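# Hang the loaded sealant gun on the curved hooks

## Task

Put the sealant gun, with its cartridge still loaded, onto the two curved hooks at the rear of the table so that the hooks alone carry it, then state that you are done.

## Robot and tools

Robot: two arms, left_arm and right_arm, each ending in a two-finger parallel gripper. Calibrated bases in the scene frame: left_arm at (-0.037, +0.285, +0.046) m, quat_wxyz (+1.000, 0, 0, -0.029); right_arm at (-0.050, -0.240, +0.037) m, quat_wxyz (+1.000, 0, 0, +0.015).

Frame: every position, quaternion and target is in the scene frame. Its origin sits at table height midway between the nominal bases; +x points out over the table, +z up, and +y toward left_arm. Arm names do not match image left/right. Each gripper's fingers point along its own +z and open and close along its own y. end_effector_position is the point between the pads, roughly 1 cm short of the fingertips. Reported hand positions and orientations may be off by a few cm, worse at long reach.

Row layout (used by execute_actions and move): one flat list of 16 numbers covering both arms, even when only one moves: x, y, z (metres), qw, qx, qy, qz (unit quaternion, w first), opening, first for left_arm, then the same eight for right_arm. Position and quaternion are absolute poses in the scene frame, not offsets. Opening runs from -1 (closed) to +1 (fully open, 0.093 m).

execute_actions(actions, cameras): actions is a list of actions; each action is a list of 1 to 15 rows, one row per 1/30 s control step, with the last row held for the remainder of the 15 steps. A target farther than 0.6 m from the gripper's current position along any of its axes gets the action rejected for both arms. An empty actions list just reports state and images. cameras lists camera names: cam_high, cam_low, cam_left_wrist, cam_right_wrist, or ["all"], or [] for none.

move(target, speed, blend, opening_speed, blocking, cameras): drives each gripper in a straight line from its current Hand target to the pose in target. target is one 16-number row or a list of up to 15 rows visited in turn; no 0.6 m limit here. speed is m/s per arm path (0.002 to 2.9, default 0.25; rotation up to twice that in rad/s), one number or one per target. blend (m) rounds corners at intermediate targets; 0 stops at each. opening_speed (per second on the -1..+1 scale, at least 0.2) makes finger changes gradual. blocking=false returns after about 0.5 s while the move continues; a new move replaces it. The paths ignore obstacles and the other arm; faster moves lag, stray and hit harder. Do not route a gripper close past its own arm's base; go around it. The result adds a move: line: done (within 10 mm and 2 degrees), off_target, moving, held or fault, plus limits such as paced (clipped) or held (steps withheld).

wait(seconds 0 to 10, cameras): lets time pass with the last commands held. stop(cameras): brakes a running move. zoom_image(camera, region [x0, y0, x1, y1] pixels, max 504x504) enlarges part of that camera's newest full image (images are 672x504). read_manual(section) returns only licence texts. finished_scene(scene) ends the current scene irreversibly; pass the current scene number, which an empty execute_actions call reports.

Control details: orientation commands are clipped to within 40 degrees of the measured one each step, and one action may fall short; the arm then heads for the result's Hand target, so send the remainder next. To keep an orientation, repeat the same quaternion rather than copying a drifted reading. To park an arm, resend its last reported pose and its opening each call. Friction and weight can leave the gripper low, short or tilted; check after each motion and correct.

Gripping: grip_measured is the motor position on the -1..+1 scale. Pads meet near -0.94; an object of width w mm reads about -0.94 + 0.0208*w. Sending roughly 0.24 below that reading grips firmly; keep sending the same number to hold; to release, send well above the width reading. Readings may sit up to 0.02 high. A grip at -1 on nothing looks like a grip on a thin part, so confirm visually. Force is about 50 to 65 N per pad.

Results: each gripper's position and quaternion, Hand target, grip_measured, Tool commands, joint positions (last entry: finger gap in metres), joint velocities (may say within noise), joint torques (joints 1 to 3 wrap at ±28 N m), step readings for execute_actions, camera images and any changed calibration.

Avoid: dropping the gun or letting go of it while it moves, slamming, hard hits or pushes, the arms or grippers striking each other (a gripper closing on the other's fingers counts), anything leaving the table, and motor overheating from long stretched holds or pushing at unreachable poses; MOTOR HOT warns at 75 °C, a fault folds the arm at 90 °C. Loose objects may occasionally be nudged by the scene. The goal must persist after the robot lets go.

Each tool is called after "Call:" as a command line: name --argument value for each argument, lists and objects as JSON in quotes; but a table of rows of numbers goes row by row, as --pt "numbers of a row", without its own name.

## Session

Call:
execute_actions --actions '[]'

Scene clock: 0.00 s.
left_arm: end_effector_position=(+0.3549, +0.2705, +0.1264) grip_measured=+1.000 end_effector_quat_wxyz=(+0.544, -0.025, +0.834, +0.084) | right_arm: end_effector_position=(+0.3229, -0.2676, +0.1052) grip_measured=+1.000 end_effector_quat_wxyz=(+0.534, +0.070, +0.837, -0.098)
Joint positions: left_arm=[-0.119 1.58 0.426 0.726 -0.329 -0.023 0.093] | right_arm=[0.026 1.556 0.343 0.77 0.292 0.037 0.093]
Joint velocities: within noise
Joint torques (N m): no reading
Heat: left arm: 40 °C; right arm: 45 °C.
Hand target: left_arm +0.3561, +0.2702, +0.1291; +0.547, -0.025, +0.833, +0.084 | right_arm +0.3265, -0.2674, +0.1123; +0.543, +0.071, +0.831, -0.097
Tool commands: left_gripper/opening=+1.0 right_gripper/opening=+1.0

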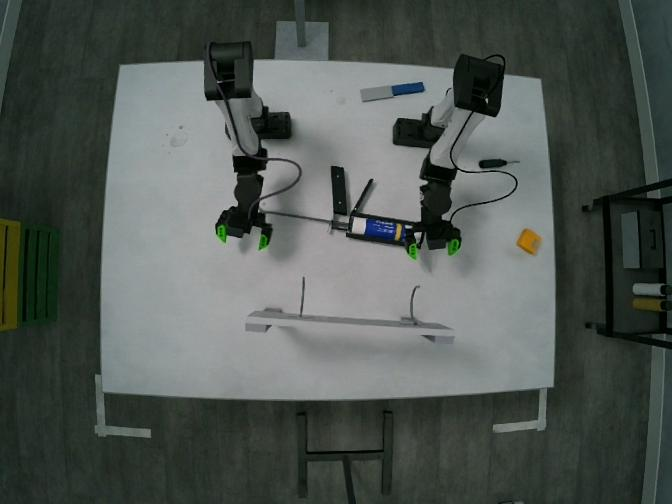

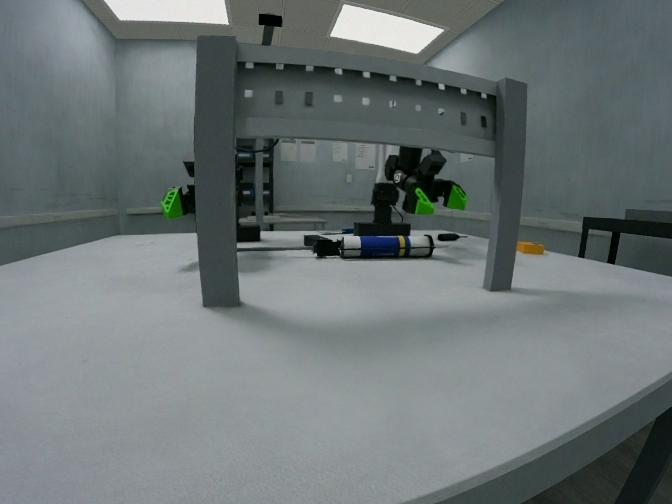

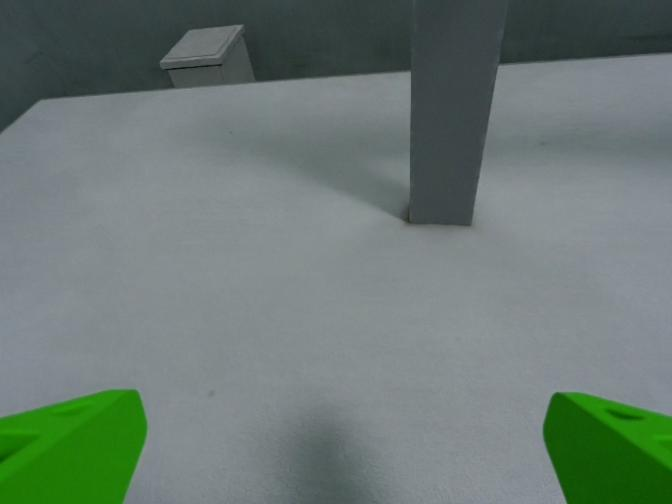

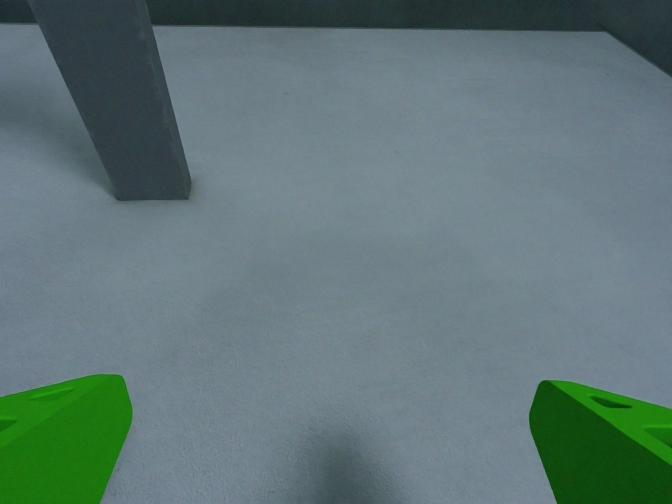

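Call:
zoom_image --camera "cam_high" --region '[230, 150, 480, 350]'

Call:
zoom_image --camera "cam_low" --region '[150, 20, 550, 320]'

Scaled by 2.016 from the camera's 672x504 image, which has a finer 960x720 frame.

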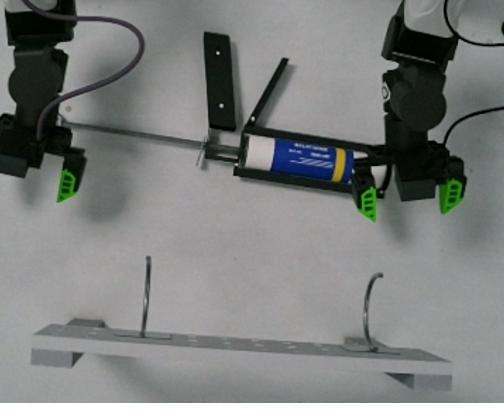

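Scaled by 1.260 from the camera's 672x504 image, which has a finer 960x720 frame.

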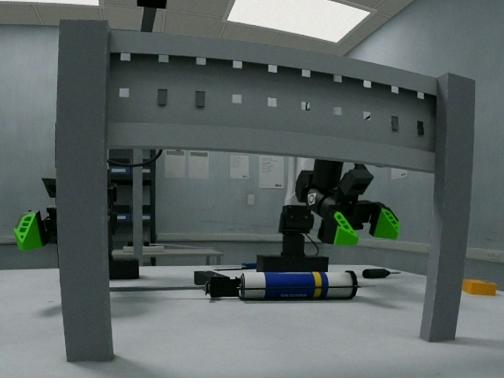

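Call:
move --target '[0.2,0.4,0.25,0.544,0,0.839,0,1,0.2,-0.4,0.25,0.544,0,0.839,0,1]' --cameras '["all"]'

Call:
zoom_image --camera "cam_high" --region '[230, 150, 480, 350]'

Call:
zoom_image --camera "cam_high" --region '[320, 150, 440, 260]'

Call:
zoom_image --camera "cam_low" --region '[220, 200, 480, 300]'

Scene clock: 16.60 s.
left_arm: end_effector_position=(+0.1994, +0.3981, +0.2434) grip_measured=+1.000 end_effector_quat_wxyz=(+0.541, -0.005, +0.841, -0.004) | right_arm: end_effector_position=(+0.1972, -0.3966, +0.2367) grip_measured=+1.000 end_effector_quat_wxyz=(+0.533, +0.015, +0.846, +0.009)
Joint positions: left_arm=[0.992 0.769 0.59 -0.475 0.822 0.499 0.093] | right_arm=[-1.055 0.997 0.706 -0.451 -0.88 -0.581 0.093]
Joint torques (N m): left_arm=[0.73 0.55 8.06 1.98 0.44 0.1] | right_arm=[-0.27 -1.42 9.11 1.62 -0.53 -0.23]
Heat: left arm: 44 °C; right arm: 47 °C.
Hand target: left_arm +0.2000, +0.4000, +0.2499; +0.544, +0.000, +0.839, +0.000 | right_arm +0.1998, -0.3998, +0.2499; +0.544, +0.000, +0.839, +0.000
Off the commanded pose: left_arm 0.007 m, 1 deg | right_arm 0.014 m, 2 deg.
move: off_target (right_arm)
camera_calibration:
cam_left_wrist: T_world_to_cam=[[0.0153487, -0.999706, 0.0187632, 0.391319], [-0.759524, -0.0238616, -0.650041, 0.359951], [0.650298, -0.00427382, -0.759667, 0.140784], [0, 0, 0, 1]] pos_world=[0.175834, 0.400395, 0.33359]
cam_right_wrist: T_world_to_cam=[[-0.055439, -0.998441, 0.00642994, -0.389388], [-0.788873, 0.0398533, -0.613262, 0.350321], [0.61205, -0.0390711, -0.789853, 0.134914], [0, 0, 0, 1]] pos_world=[0.172197, -0.397471, 0.323905]

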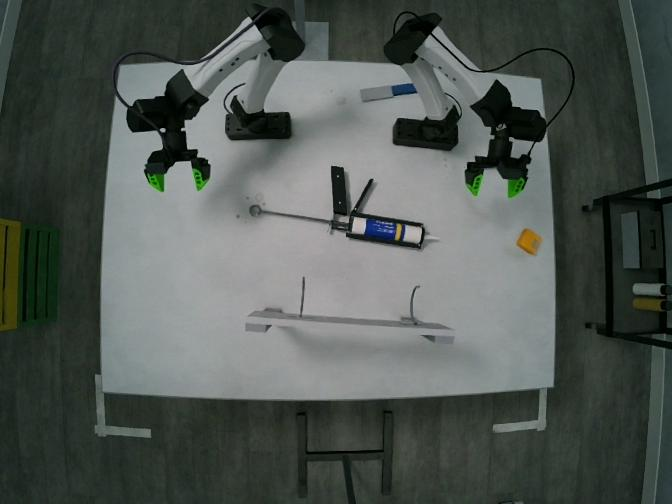

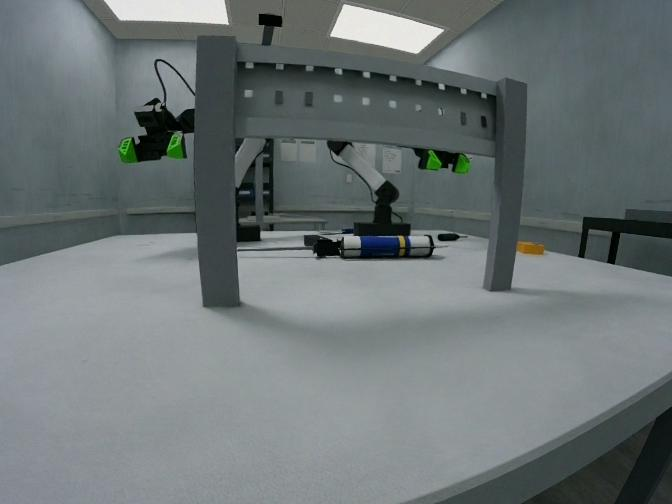

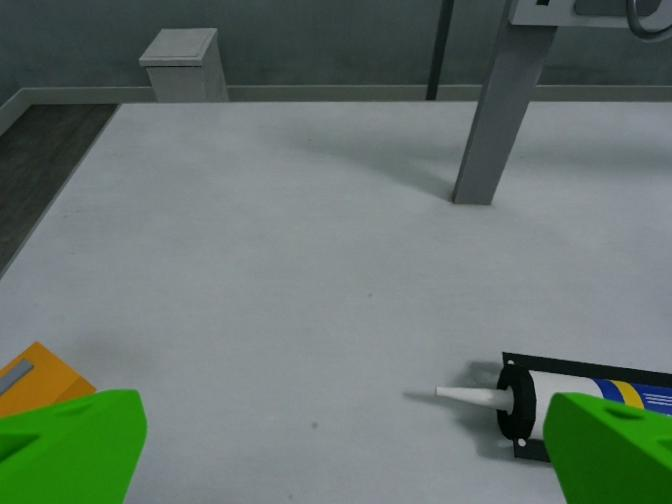

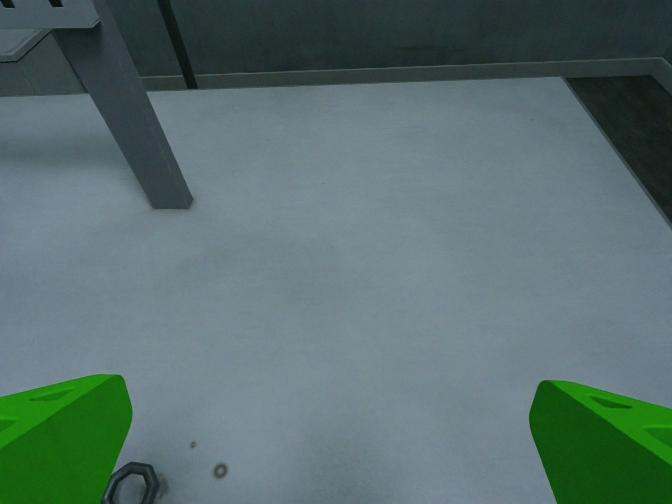

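Scaled by 2.016 from the camera's 672x504 image, which has a finer 960x720 frame.

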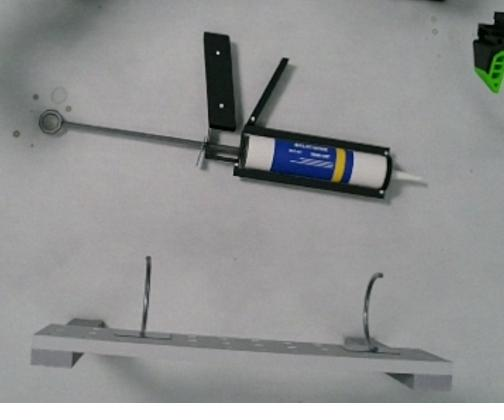

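Scaled by 4.200 from the camera's 672x504 image, which has a finer 960x720 frame.

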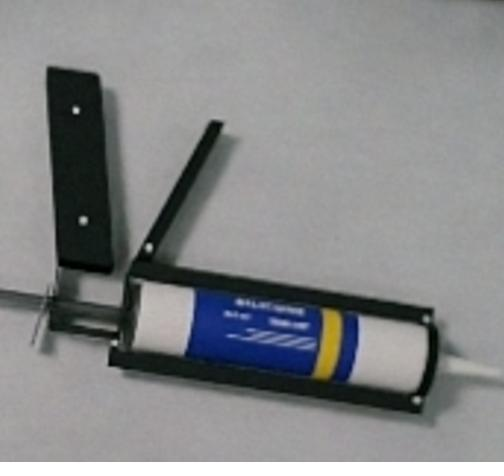

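Scaled by 1.938 from the camera's 672x504 image, which has a finer 960x720 frame.

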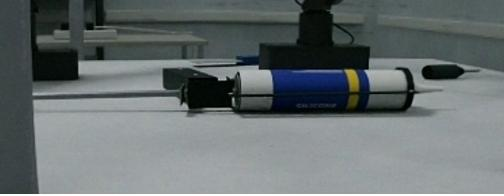

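Call:
move --target '[0.14,0.18,0.30,0.707,0,0.707,0,1,0.14,-0.13,0.30,0.707,0,0.707,0,1]' --cameras '["all"]'

Scene clock: 104.43 s.
left_arm: end_effector_position=(+0.1392, +0.1783, +0.3023) grip_measured=+1.000 end_effector_quat_wxyz=(+0.705, +0.002, +0.709, -0.009) | right_arm: end_effector_position=(+0.1390, -0.1286, +0.3017) grip_measured=+1.000 end_effector_quat_wxyz=(+0.706, -0.007, +0.708, +0.005)
Joint positions: left_arm=[-1.435 0.436 0.34 0.044 -1.476 -0.062 0.093] | right_arm=[1.353 0.482 0.365 0.099 1.367 0.015 0.093]
Joint torques (N m): left_arm=[0.66 2.5 5.37 1.88 -0.14 0.08] | right_arm=[-0.32 2.18 5.71 1.8 0.11 -0.11]
Heat: left arm: 46 °C; right arm: 49 °C.
Hand target: left_arm +0.1399, +0.1801, +0.3000; +0.705, +0.000, +0.709, +0.000 | right_arm +0.1400, -0.1301, +0.3000; +0.706, +0.000, +0.708, +0.000
Off the commanded pose: left_arm 0.003 m, 1 deg | right_arm 0.002 m, 1 deg.
move: done
camera_calibration:
cam_left_wrist: T_world_to_cam=[[-0.00894755, -0.999742, 0.02089, 0.174225], [-0.427058, -0.0150694, -0.904099, 0.37628], [0.90418, -0.0170107, -0.426813, 0.0900149], [0, 0, 0, 1]] pos_world=[0.0808626, 0.181382, 0.374974]
cam_right_wrist: T_world_to_cam=[[-0.0352399, -0.999184, 0.0197438, -0.132532], [-0.451091, -0.00172586, -0.892476, 0.365485], [0.891782, -0.040357, -0.450663, 0.0910472], [0, 0, 0, 1]] pos_world=[0.0790024, -0.128119, 0.369835]

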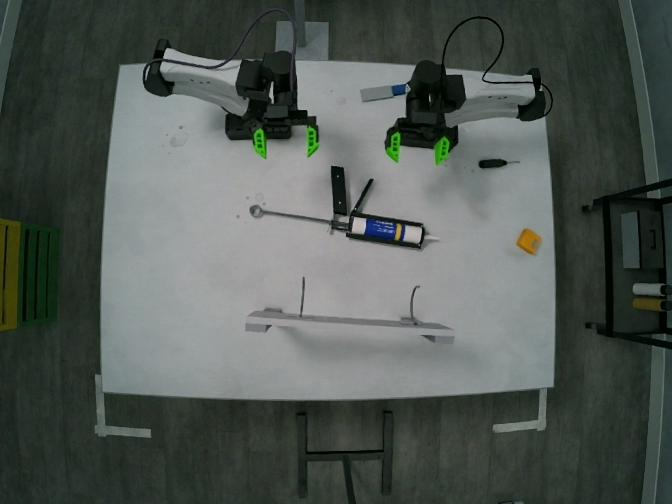

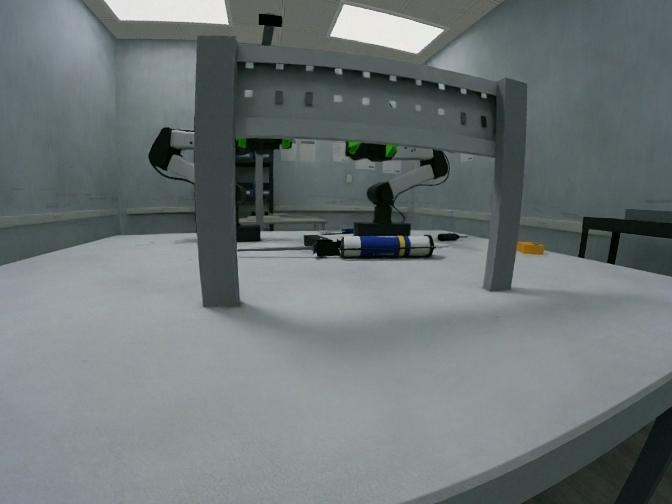

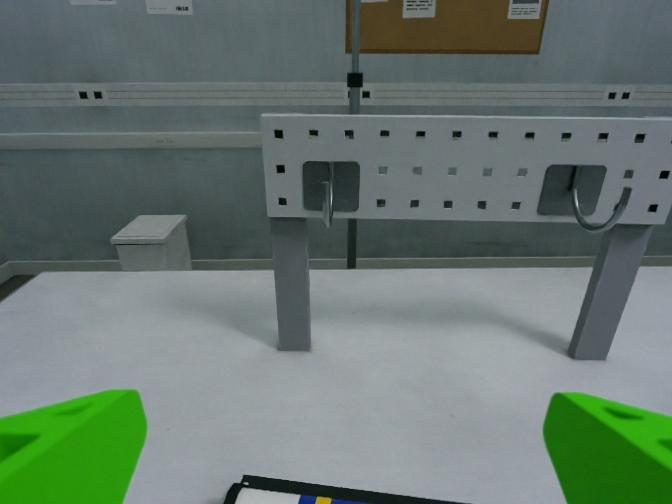

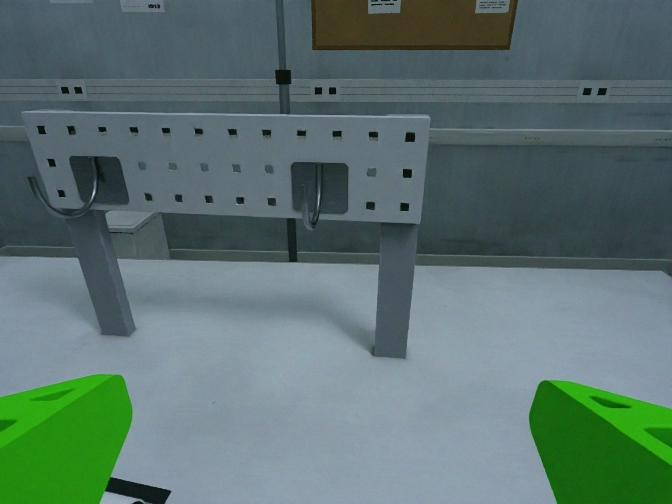

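Call:
zoom_image --camera "cam_left_wrist" --region '[260, 90, 672, 370]'

Call:
zoom_image --camera "cam_right_wrist" --region '[10, 90, 440, 370]'

Call:
zoom_image --camera "cam_left_wrist" --region '[280, 140, 380, 240]'

Call:
zoom_image --camera "cam_right_wrist" --region '[270, 140, 370, 240]'

Scaled by 1.223 from the camera's 672x504 image, which has a finer 960x720 frame.

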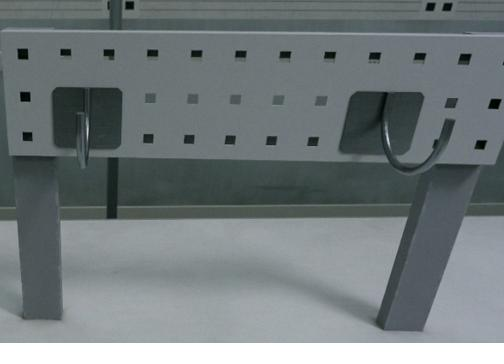

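Scaled by 1.172 from the camera's 672x504 image, which has a finer 960x720 frame.

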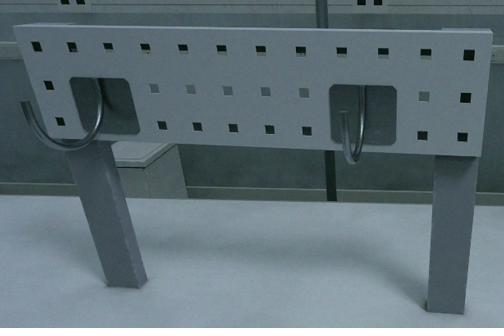

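Scaled by 5.040 from the camera's 672x504 image, which has a finer 960x720 frame.

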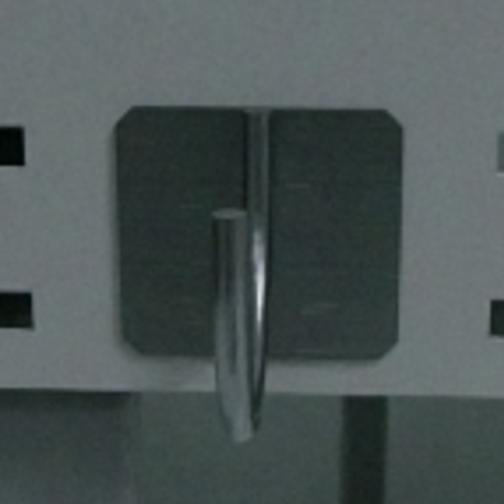

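Scaled by 5.040 from the camera's 672x504 image, which has a finer 960x720 frame.

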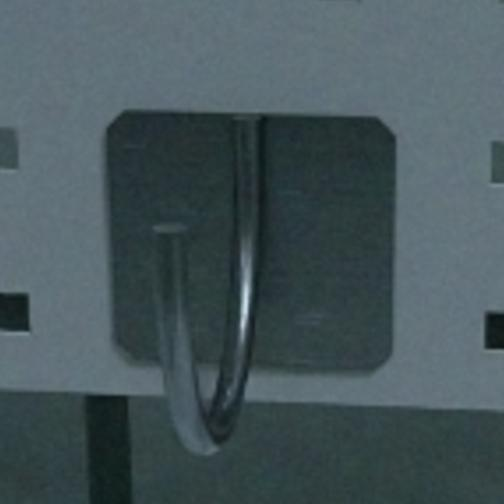

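Call:
move --target '[0.14,0.18,0.30,0.707,0,0.707,0,1,0.38,-0.11,0.29,0.707,0,0.707,0,0]' --cameras '["all"]'

Call:
zoom_image --camera "cam_high" --region '[230, 210, 480, 350]'

Scene clock: 167.37 s.
left_arm: end_effector_position=(+0.1393, +0.1778, +0.3021) grip_measured=+1.000 end_effector_quat_wxyz=(+0.707, +0.003, +0.708, -0.008) | right_arm: end_effector_position=(+0.3731, -0.1127, +0.2740) grip_measured=+0.002 end_effector_quat_wxyz=(+0.692, -0.003, +0.722, -0.011)
Joint positions: left_arm=[-1.435 0.436 0.326 0.095 -1.476 -0.021 0.093] | right_arm=[0.438 1.475 0.7 0.726 0.479 0.002 0.045]
Joint torques (N m): left_arm=[0.61 2.15 5.44 1.9 -0.11 0.02] | right_arm=[-0.29 -5.24 8.84 2.39 -0.16 -0.09]
Heat: left arm: 41 °C; right arm: 44 °C.
Hand target: left_arm +0.1400, +0.1800, +0.3000; +0.707, +0.000, +0.708, +0.000 | right_arm +0.3790, -0.1103, +0.2900; +0.707, +0.000, +0.707, +0.000
Off the commanded pose: left_arm 0.003 m, 1 deg | right_arm 0.018 m, 3 deg.
move: off_target (right_arm)
camera_calibration:
cam_left_wrist: T_world_to_cam=[[-0.00871309, -0.999818, 0.0169761, 0.174888], [-0.423835, -0.0116838, -0.905664, 0.375446], [0.905697, -0.0150862, -0.423656, 0.088324], [0, 0, 0, 1]] pos_world=[0.0806562, 0.180575, 0.374478]
cam_right_wrist: T_world_to_cam=[[-0.0612283, -0.997353, 0.0392059, -0.10322], [-0.485589, -0.00455309, -0.874176, 0.454034], [0.872041, -0.0725622, -0.484025, -0.116822], [0, 0, 0, 1]] pos_world=[0.316028, -0.109356, 0.344408]

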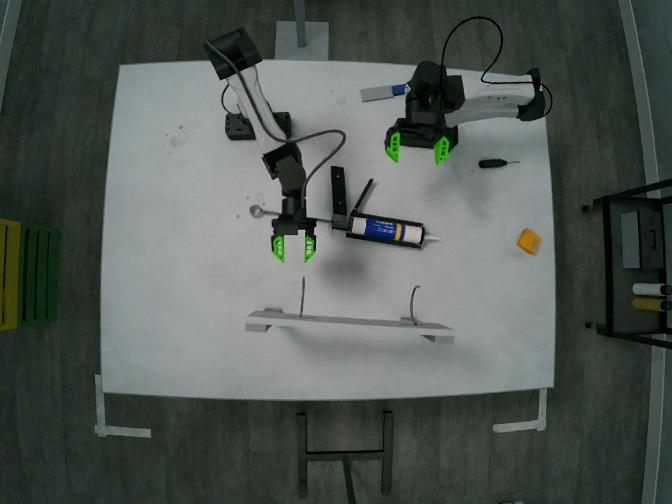

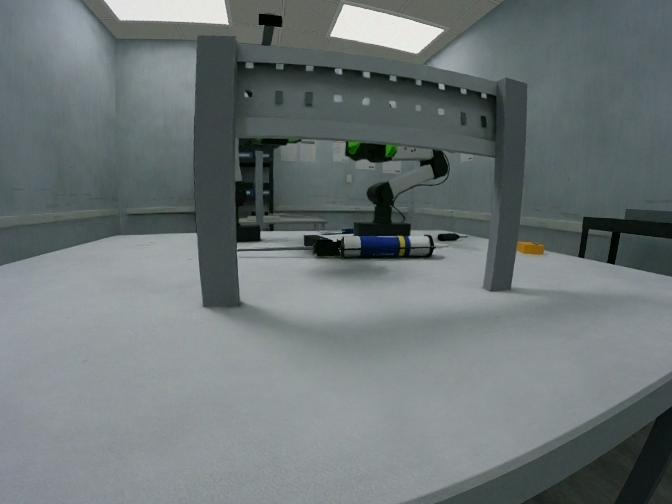

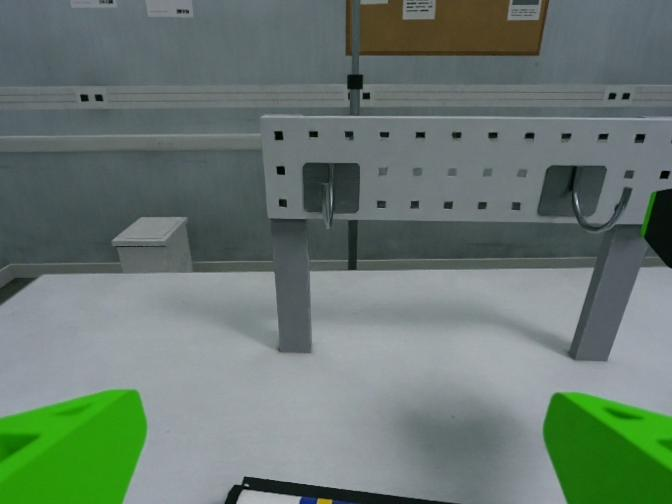

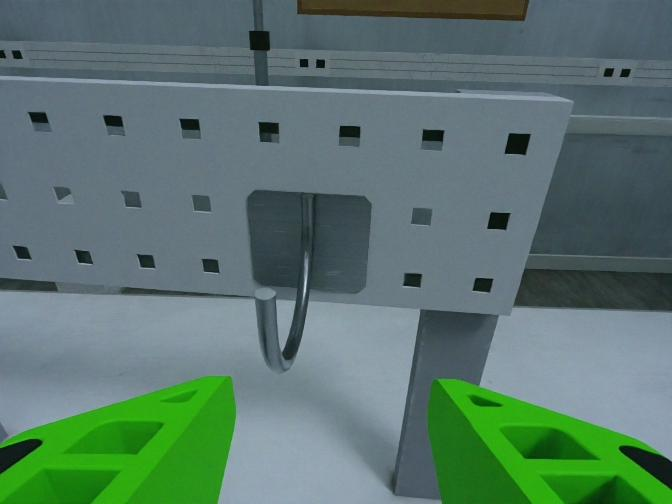

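Scaled by 2.016 from the camera's 672x504 image, which has a finer 960x720 frame.

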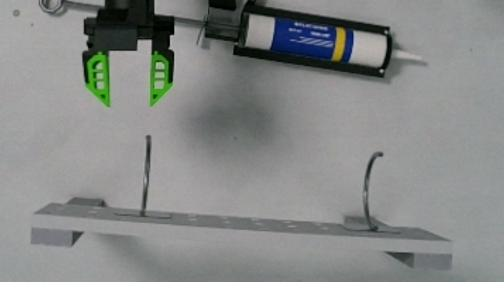

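Call:
move --target '[0.287,0.11,0.2,0,0.646,-0.763,0,1,0.25,-0.13,0.2,0,0.763,0.646,0,0]' --cameras '["all"]'

Scene clock: 210.10 s.
left_arm: end_effector_position=(+0.2850, +0.1118, +0.2034) grip_measured=+1.000 end_effector_quat_wxyz=(+0.007, -0.641, +0.767, -0.005) | right_arm: end_effector_position=(+0.2494, -0.1304, +0.1998) grip_measured=+0.002 end_effector_quat_wxyz=(+0.004, +0.755, +0.656, +0.003)
Joint positions: left_arm=[-0.44 1.931 1.849 -1.473 -0.009 -1.889 0.093] | right_arm=[0.323 1.748 1.635 -1.45 0.004 2.064 0.045]
Joint torques (N m): left_arm=[0.44 -8.06 6.76 0.42 0.07 -0.05] | right_arm=[-0.14 -6.75 6.53 0.2 -0.05 0.11]
Heat: left arm: 41 °C; right arm: 49 °C.
Hand target: left_arm +0.2870, +0.1101, +0.1999; +0.000, -0.646, +0.763, +0.000 | right_arm +0.2501, -0.1301, +0.2001; -0.002, +0.761, +0.649, +0.001
Off the commanded pose: left_arm 0.004 m, 1 deg | right_arm 0.001 m, 2 deg.
joint sent to its limit (right arm) — joint 6 (wrist roll), upper limit. The joint targets still meet the commanded pose.
move: done
camera_calibration:
cam_left_wrist: T_world_to_cam=[[0.986008, -0.166351, 0.010785, -0.263561], [-0.155498, -0.894506, 0.419141, 0.0999031], [-0.0600771, -0.414953, -0.907857, 0.332082], [0, 0, 0, 1]] pos_world=[0.295358, 0.183319, 0.262452]
cam_right_wrist: T_world_to_cam=[[-0.991514, 0.122796, 0.0426693, 0.251863], [0.128851, 0.884824, 0.447755, 0.0275764], [0.0172275, 0.449453, -0.893138, 0.316954], [0, 0, 0, 1]] pos_world=[0.240713, -0.197784, 0.259989]

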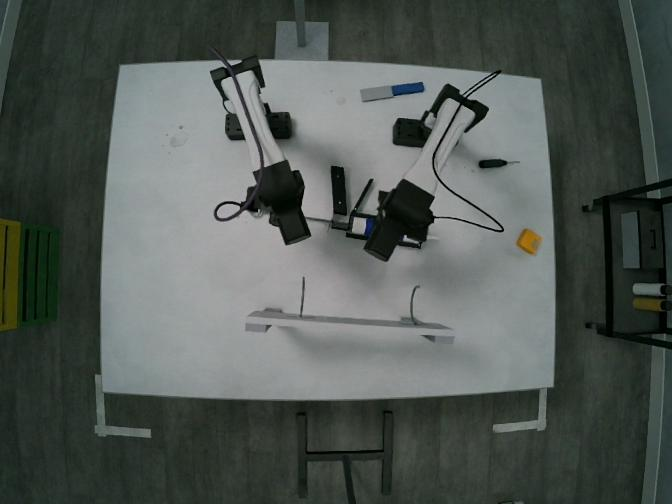

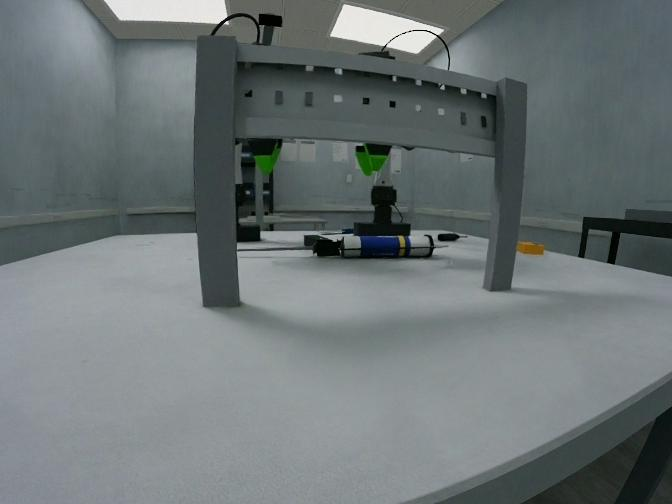

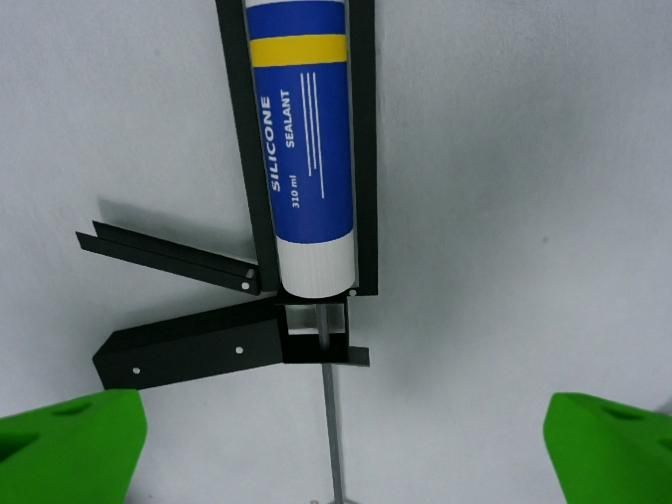

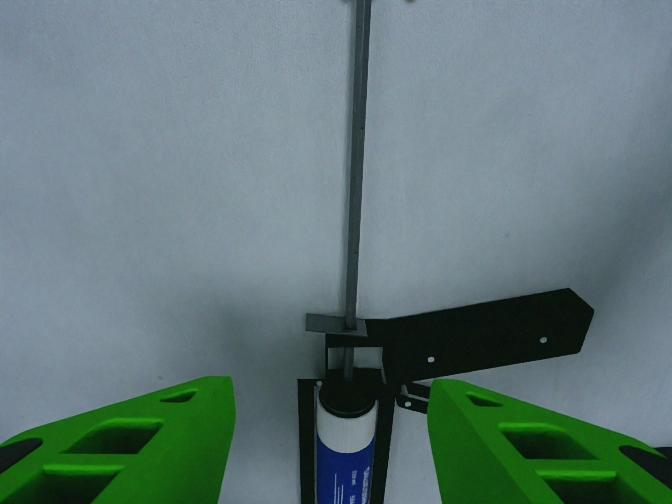

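Call:
move --target '[0.274,0.115,0.11,0,0.6626,-0.7488,0,1,0.225,-0.15,0.2,0,0.6626,-0.7488,0,0.4]' --cameras '["all"]'

Scene clock: 239.93 s.
left_arm: end_effector_position=(+0.2745, +0.1174, +0.1059) grip_measured=+1.000 end_effector_quat_wxyz=(+0.000, +0.660, -0.751, -0.010) | right_arm: end_effector_position=(+0.2241, -0.1488, +0.1967) grip_measured=+0.398 end_effector_quat_wxyz=(+0.682, -0.714, +0.034, -0.158)
Joint positions: left_arm=[-0.44 1.931 1.459 -1.118 -0.008 -1.938 0.093] | right_arm=[-0.332 1.873 0.966 -1.559 -1.537 2.066 0.064]
Joint torques (N m): left_arm=[-0.21 -11.89 4.6 0.51 0.04 -0.07] | right_arm=[-0.34 -7.31 3.14 -1.07 -0.55 0.11]
Heat: left arm: 40 °C; right arm: 45 °C.
Hand target: left_arm +0.2740, +0.1151, +0.1099; +0.000, -0.663, +0.749, +0.000 | right_arm +0.2247, -0.1505, +0.1995; +0.686, -0.709, +0.049, -0.157
Off the commanded pose: left_arm 0.005 m, 1 deg | right_arm 0.004 m, 120 deg; orientation clipped.
joint sent to its limit (right arm) — joint 4 (wrist pitch), lower limit; joint 5 (wrist yaw), lower limit; joint 6 (wrist roll), upper limit. The joint targets are off in orientation, not in position.
move: off_target (right_arm); limits=paced
camera_calibration:
cam_left_wrist: T_world_to_cam=[[0.992749, -0.118323, -0.0211906, -0.255293], [-0.0993948, -0.907161, 0.408876, 0.131289], [-0.0676028, -0.403805, -0.912344, 0.24648], [0, 0, 0, 1]] pos_world=[0.283154, 0.188423, 0.165784]
cam_right_wrist: T_world_to_cam=[[-0.19587, 0.02247, 0.980372, -0.148483], [0.727371, -0.667184, 0.160614, -0.26012], [0.657698, 0.744554, 0.114338, 0.0251141], [0, 0, 0, 1]] pos_world=[0.143603, -0.18891, 0.184477]

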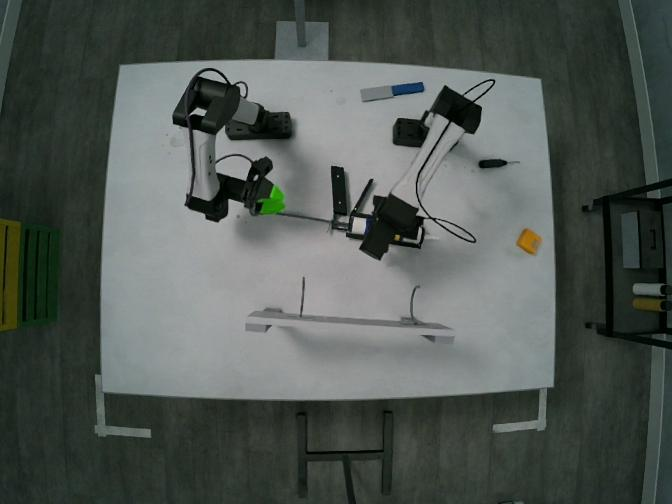

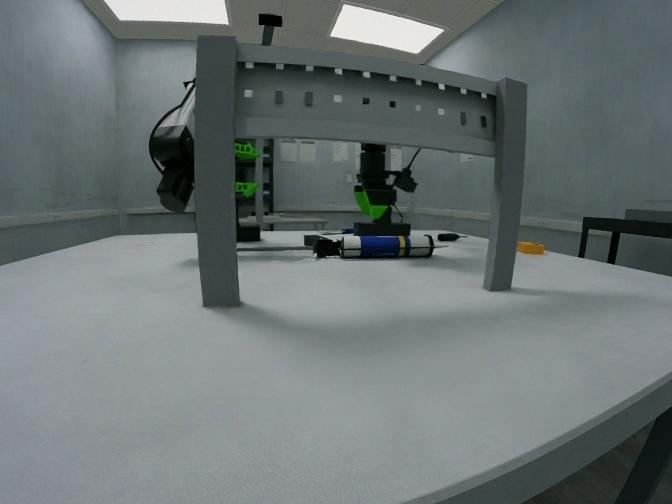

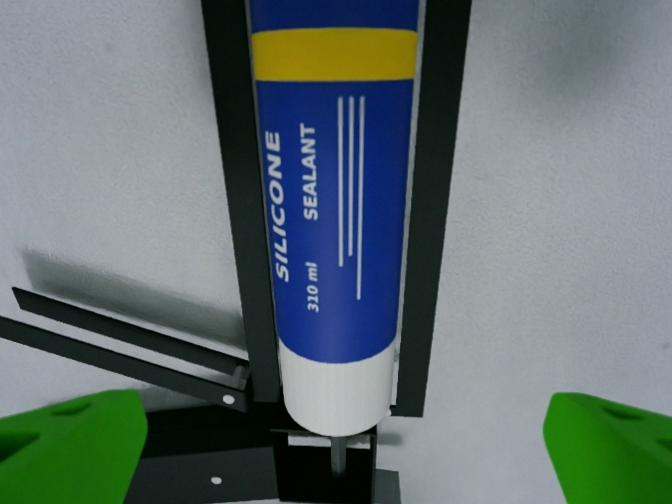

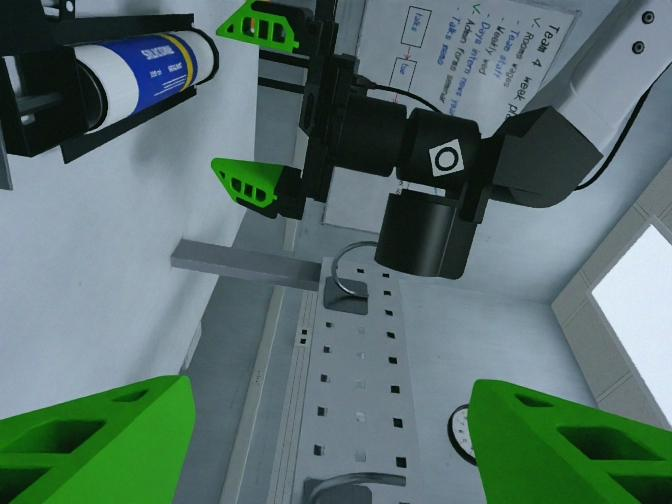

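Call:
move --pt "0.274 0.115 0.11 0 0.6626 -0.7488 0 1 0.22 -0.18 0.22 0.7 0 0.7 0 0.4" --pt "0.274 0.115 0.11 0 0.6626 -0.7488 0 1 0.22 -0.18 0.2 0.26 0 0.966 0 0.4" --pt "0.274 0.115 0.11 0 0.6626 -0.7488 0 1 0.225 -0.15 0.2 0 0.383 -0.924 0 0.4" --pt "0.274 0.115 0.11 0 0.6626 -0.7488 0 1 0.225 -0.15 0.15 0 0.6626 -0.7488 0 0.4" --cameras '["all"]' --speed 0.4

Scene clock: 256.17 s.
left_arm: end_effector_position=(+0.2748, +0.1172, +0.1059) grip_measured=+1.000 end_effector_quat_wxyz=(-0.001, +0.660, -0.751, -0.010) | right_arm: end_effector_position=(+0.2238, -0.1519, +0.1495) grip_measured=+0.398 end_effector_quat_wxyz=(+0.698, -0.702, +0.120, -0.081)
Joint positions: left_arm=[-0.44 1.931 1.459 -1.117 -0.008 -1.938 0.093] | right_arm=[-0.344 2.078 0.937 -1.559 -1.539 2.067 0.064]
Joint torques (N m): left_arm=[-0.09 -11.93 4.57 0.54 0.06 -0.09] | right_arm=[0.7 -6.57 2.55 -1.33 -0.42 0.11]
Heat: left arm: 41 °C; right arm: 43 °C.
Hand target: left_arm +0.2740, +0.1150, +0.1099; +0.000, -0.663, +0.749, +0.000 | right_arm +0.2246, -0.1505, +0.1496; +0.701, -0.697, +0.134, -0.072
Off the commanded pose: left_arm 0.005 m, 1 deg | right_arm 0.002 m, 113 deg; orientation clipped.
joint sent to its limit (right arm) — joint 4 (wrist pitch), lower limit; joint 5 (wrist yaw), lower limit; joint 6 (wrist roll), upper limit. The joint targets are off in orientation, not in position.
move: off_target (right_arm); limits=paced
camera_calibration:
cam_left_wrist: T_world_to_cam=[[0.99282, -0.117945, -0.0199389, -0.255816], [-0.0994915, -0.906757, 0.409748, 0.130975], [-0.0664073, -0.404822, -0.911981, 0.246112], [0, 0, 0, 1]] pos_world=[0.283354, 0.188222, 0.165682]
cam_right_wrist: T_world_to_cam=[[0.0256759, -0.0474337, 0.998544, -0.165158], [0.730241, -0.681273, -0.0511394, -0.225491], [0.682707, 0.730491, 0.0171457, 0.0397993], [0, 0, 0, 1]] pos_world=[0.141732, -0.190528, 0.152703]

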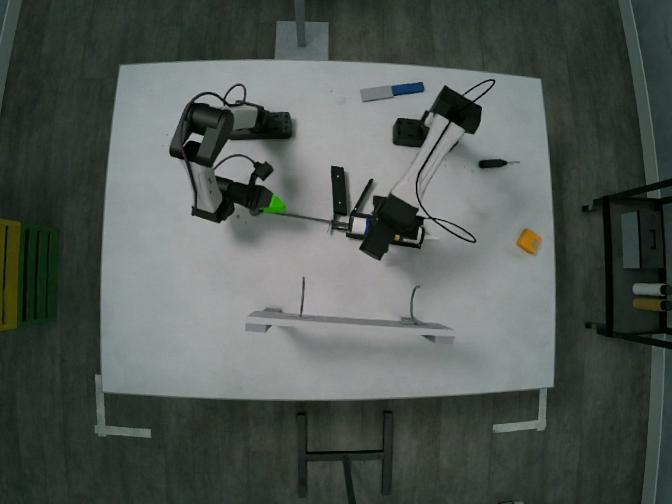

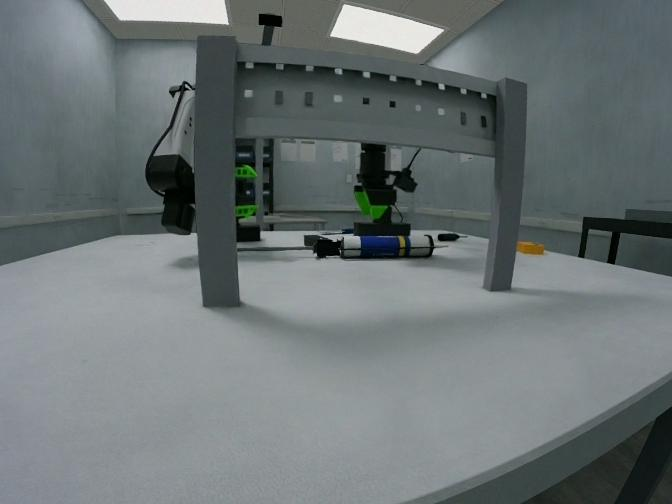

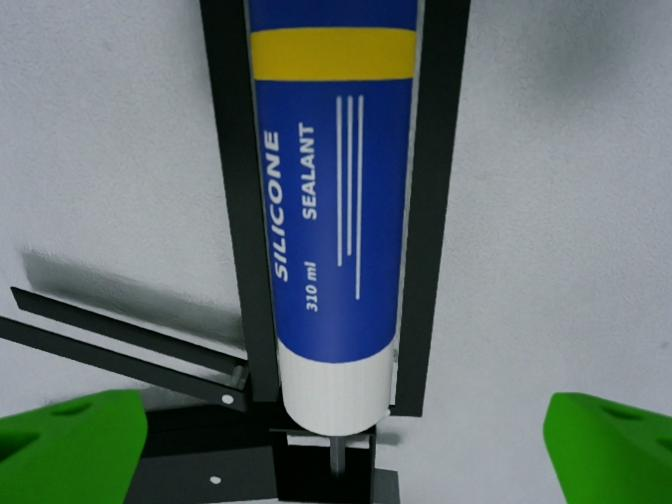

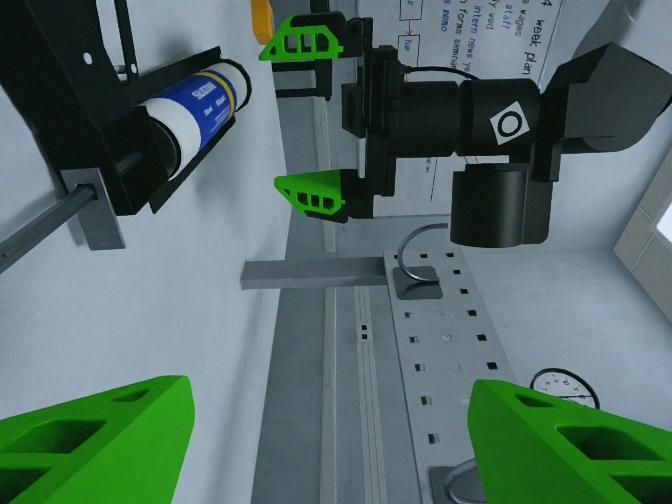

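Call:
move --target '[0.274,0.115,0.11,0,0.6626,-0.7488,0,1,0.22,-0.17,0.21,0,0.763,0.646,0,0.4]'

Scene clock: 276.47 s.
left_arm: end_effector_position=(+0.2748, +0.1172, +0.1059) grip_measured=+1.000 end_effector_quat_wxyz=(-0.001, +0.660, -0.751, -0.010) | right_arm: end_effector_position=(+0.2175, -0.1694, +0.2025) grip_measured=+0.398 end_effector_quat_wxyz=(-0.015, +0.766, +0.643, -0.016)
Joint positions: left_arm=[-0.44 1.931 1.459 -1.117 -0.008 -1.938 0.093] | right_arm=[0.219 1.633 1.515 -1.495 -0.014 1.995 0.064]
Joint torques (N m): left_arm=[-0.17 -11.93 4.59 0.53 0.05 -0.07] | right_arm=[0.54 -9.17 5.74 0.34 0.16 -0.1]
Heat: left arm: 44 °C; right arm: 42 °C.
Hand target: left_arm +0.2740, +0.1150, +0.1099; +0.000, -0.663, +0.749, +0.000 | right_arm +0.2199, -0.1700, +0.2100; +0.000, +0.763, +0.646, +0.000
Off the commanded pose: left_arm 0.005 m, 1 deg | right_arm 0.008 m, 3 deg.
move: off_target (right_arm)
camera_calibration:
cam_left_wrist: T_world_to_cam=[[0.99282, -0.117945, -0.0199389, -0.255816], [-0.0994915, -0.906757, 0.409748, 0.130975], [-0.0664073, -0.404822, -0.911981, 0.246112], [0, 0, 0, 1]] pos_world=[0.283354, 0.188222, 0.165682]
cam_right_wrist: T_world_to_cam=[[-0.982909, 0.157027, 0.0960844, 0.217976], [0.183494, 0.877714, 0.44266, 0.0529745], [-0.0148249, 0.452725, -0.891527, 0.3446], [0, 0, 0, 1]] pos_world=[0.209639, -0.236734, 0.262826]

Call:
move --pt "0.274 0.115 0.11 0 0.6626 -0.7488 0 1 0.22 -0.17 0.21 0 0.04 0.999 0 0.4" --pt "0.274 0.115 0.11 0 0.6626 -0.7488 0 1 0.225 -0.16 0.15 0 0.6626 -0.7488 0 0.4" --cameras '["all"]' --speed 0.5

Scene clock: 289.13 s.
left_arm: end_effector_position=(+0.2748, +0.1172, +0.1059) grip_measured=+1.000 end_effector_quat_wxyz=(-0.001, +0.660, -0.751, -0.010) | right_arm: end_effector_position=(+0.2243, -0.1613, +0.1507) grip_measured=+0.398 end_effector_quat_wxyz=(-0.005, -0.658, +0.753, +0.001)
Joint positions: left_arm=[-0.44 1.931 1.459 -1.117 -0.008 -1.938 0.093] | right_arm=[0.25 1.633 1.31 -1.258 0.003 -1.154 0.064]
Joint torques (N m): left_arm=[-0.16 -11.95 4.6 0.53 0.05 -0.06] | right_arm=[0.4 -7.3 4.92 0.5 -0.08 -0.2]
Heat: left arm: 45 °C; right arm: 43 °C.
Hand target: left_arm +0.2740, +0.1150, +0.1099; +0.000, -0.663, +0.749, +0.000 | right_arm +0.2250, -0.1600, +0.1500; +0.000, -0.663, +0.749, +0.000
Off the commanded pose: left_arm 0.005 m, 1 deg | right_arm 0.002 m, 1 deg.
move: done
camera_calibration:
cam_left_wrist: T_world_to_cam=[[0.99282, -0.117945, -0.0199389, -0.255816], [-0.0994915, -0.906757, 0.409748, 0.130975], [-0.0664073, -0.404822, -0.911981, 0.246112], [0, 0, 0, 1]] pos_world=[0.283354, 0.188222, 0.165682]
cam_right_wrist: T_world_to_cam=[[0.992004, -0.1184, 0.0437045, -0.251092], [-0.125297, -0.882379, 0.453551, -0.148774], [-0.0151364, -0.4554, -0.890158, 0.148219], [0, 0, 0, 1]] pos_world=[0.232687, -0.093505, 0.210389]

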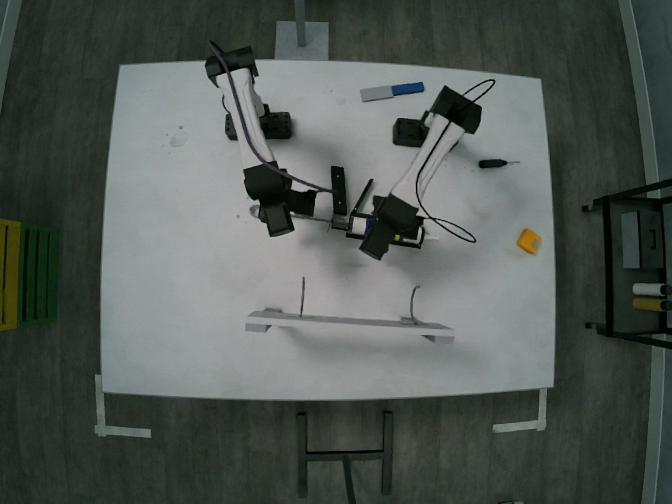

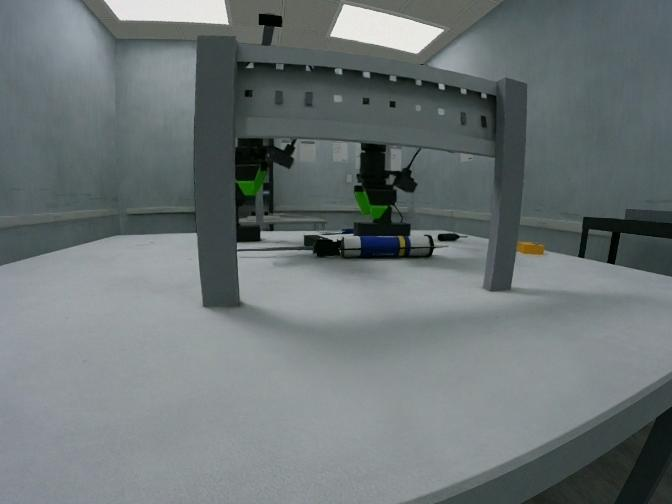

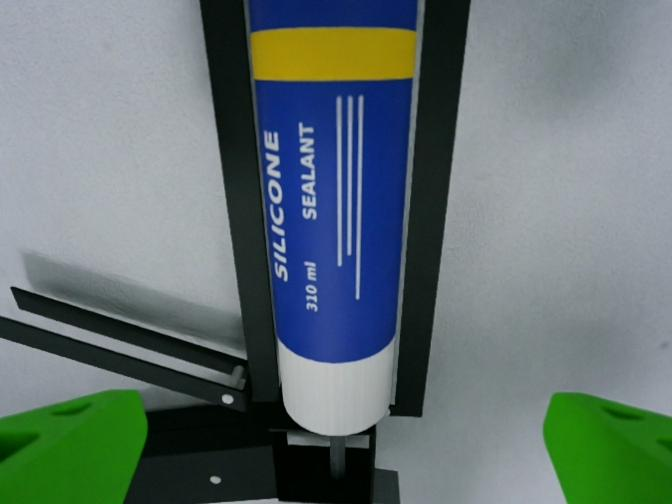

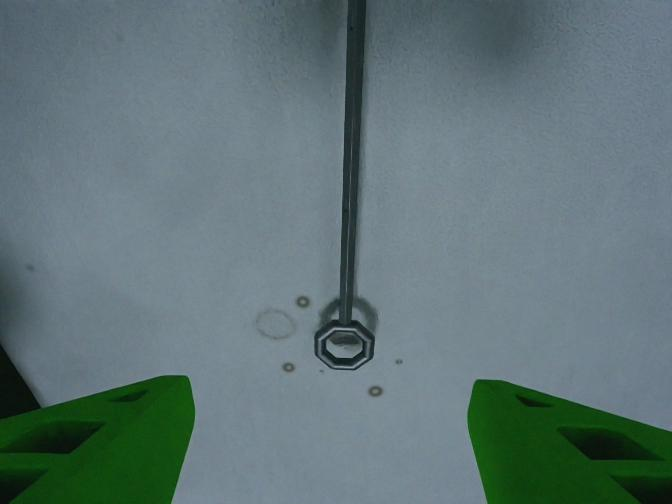

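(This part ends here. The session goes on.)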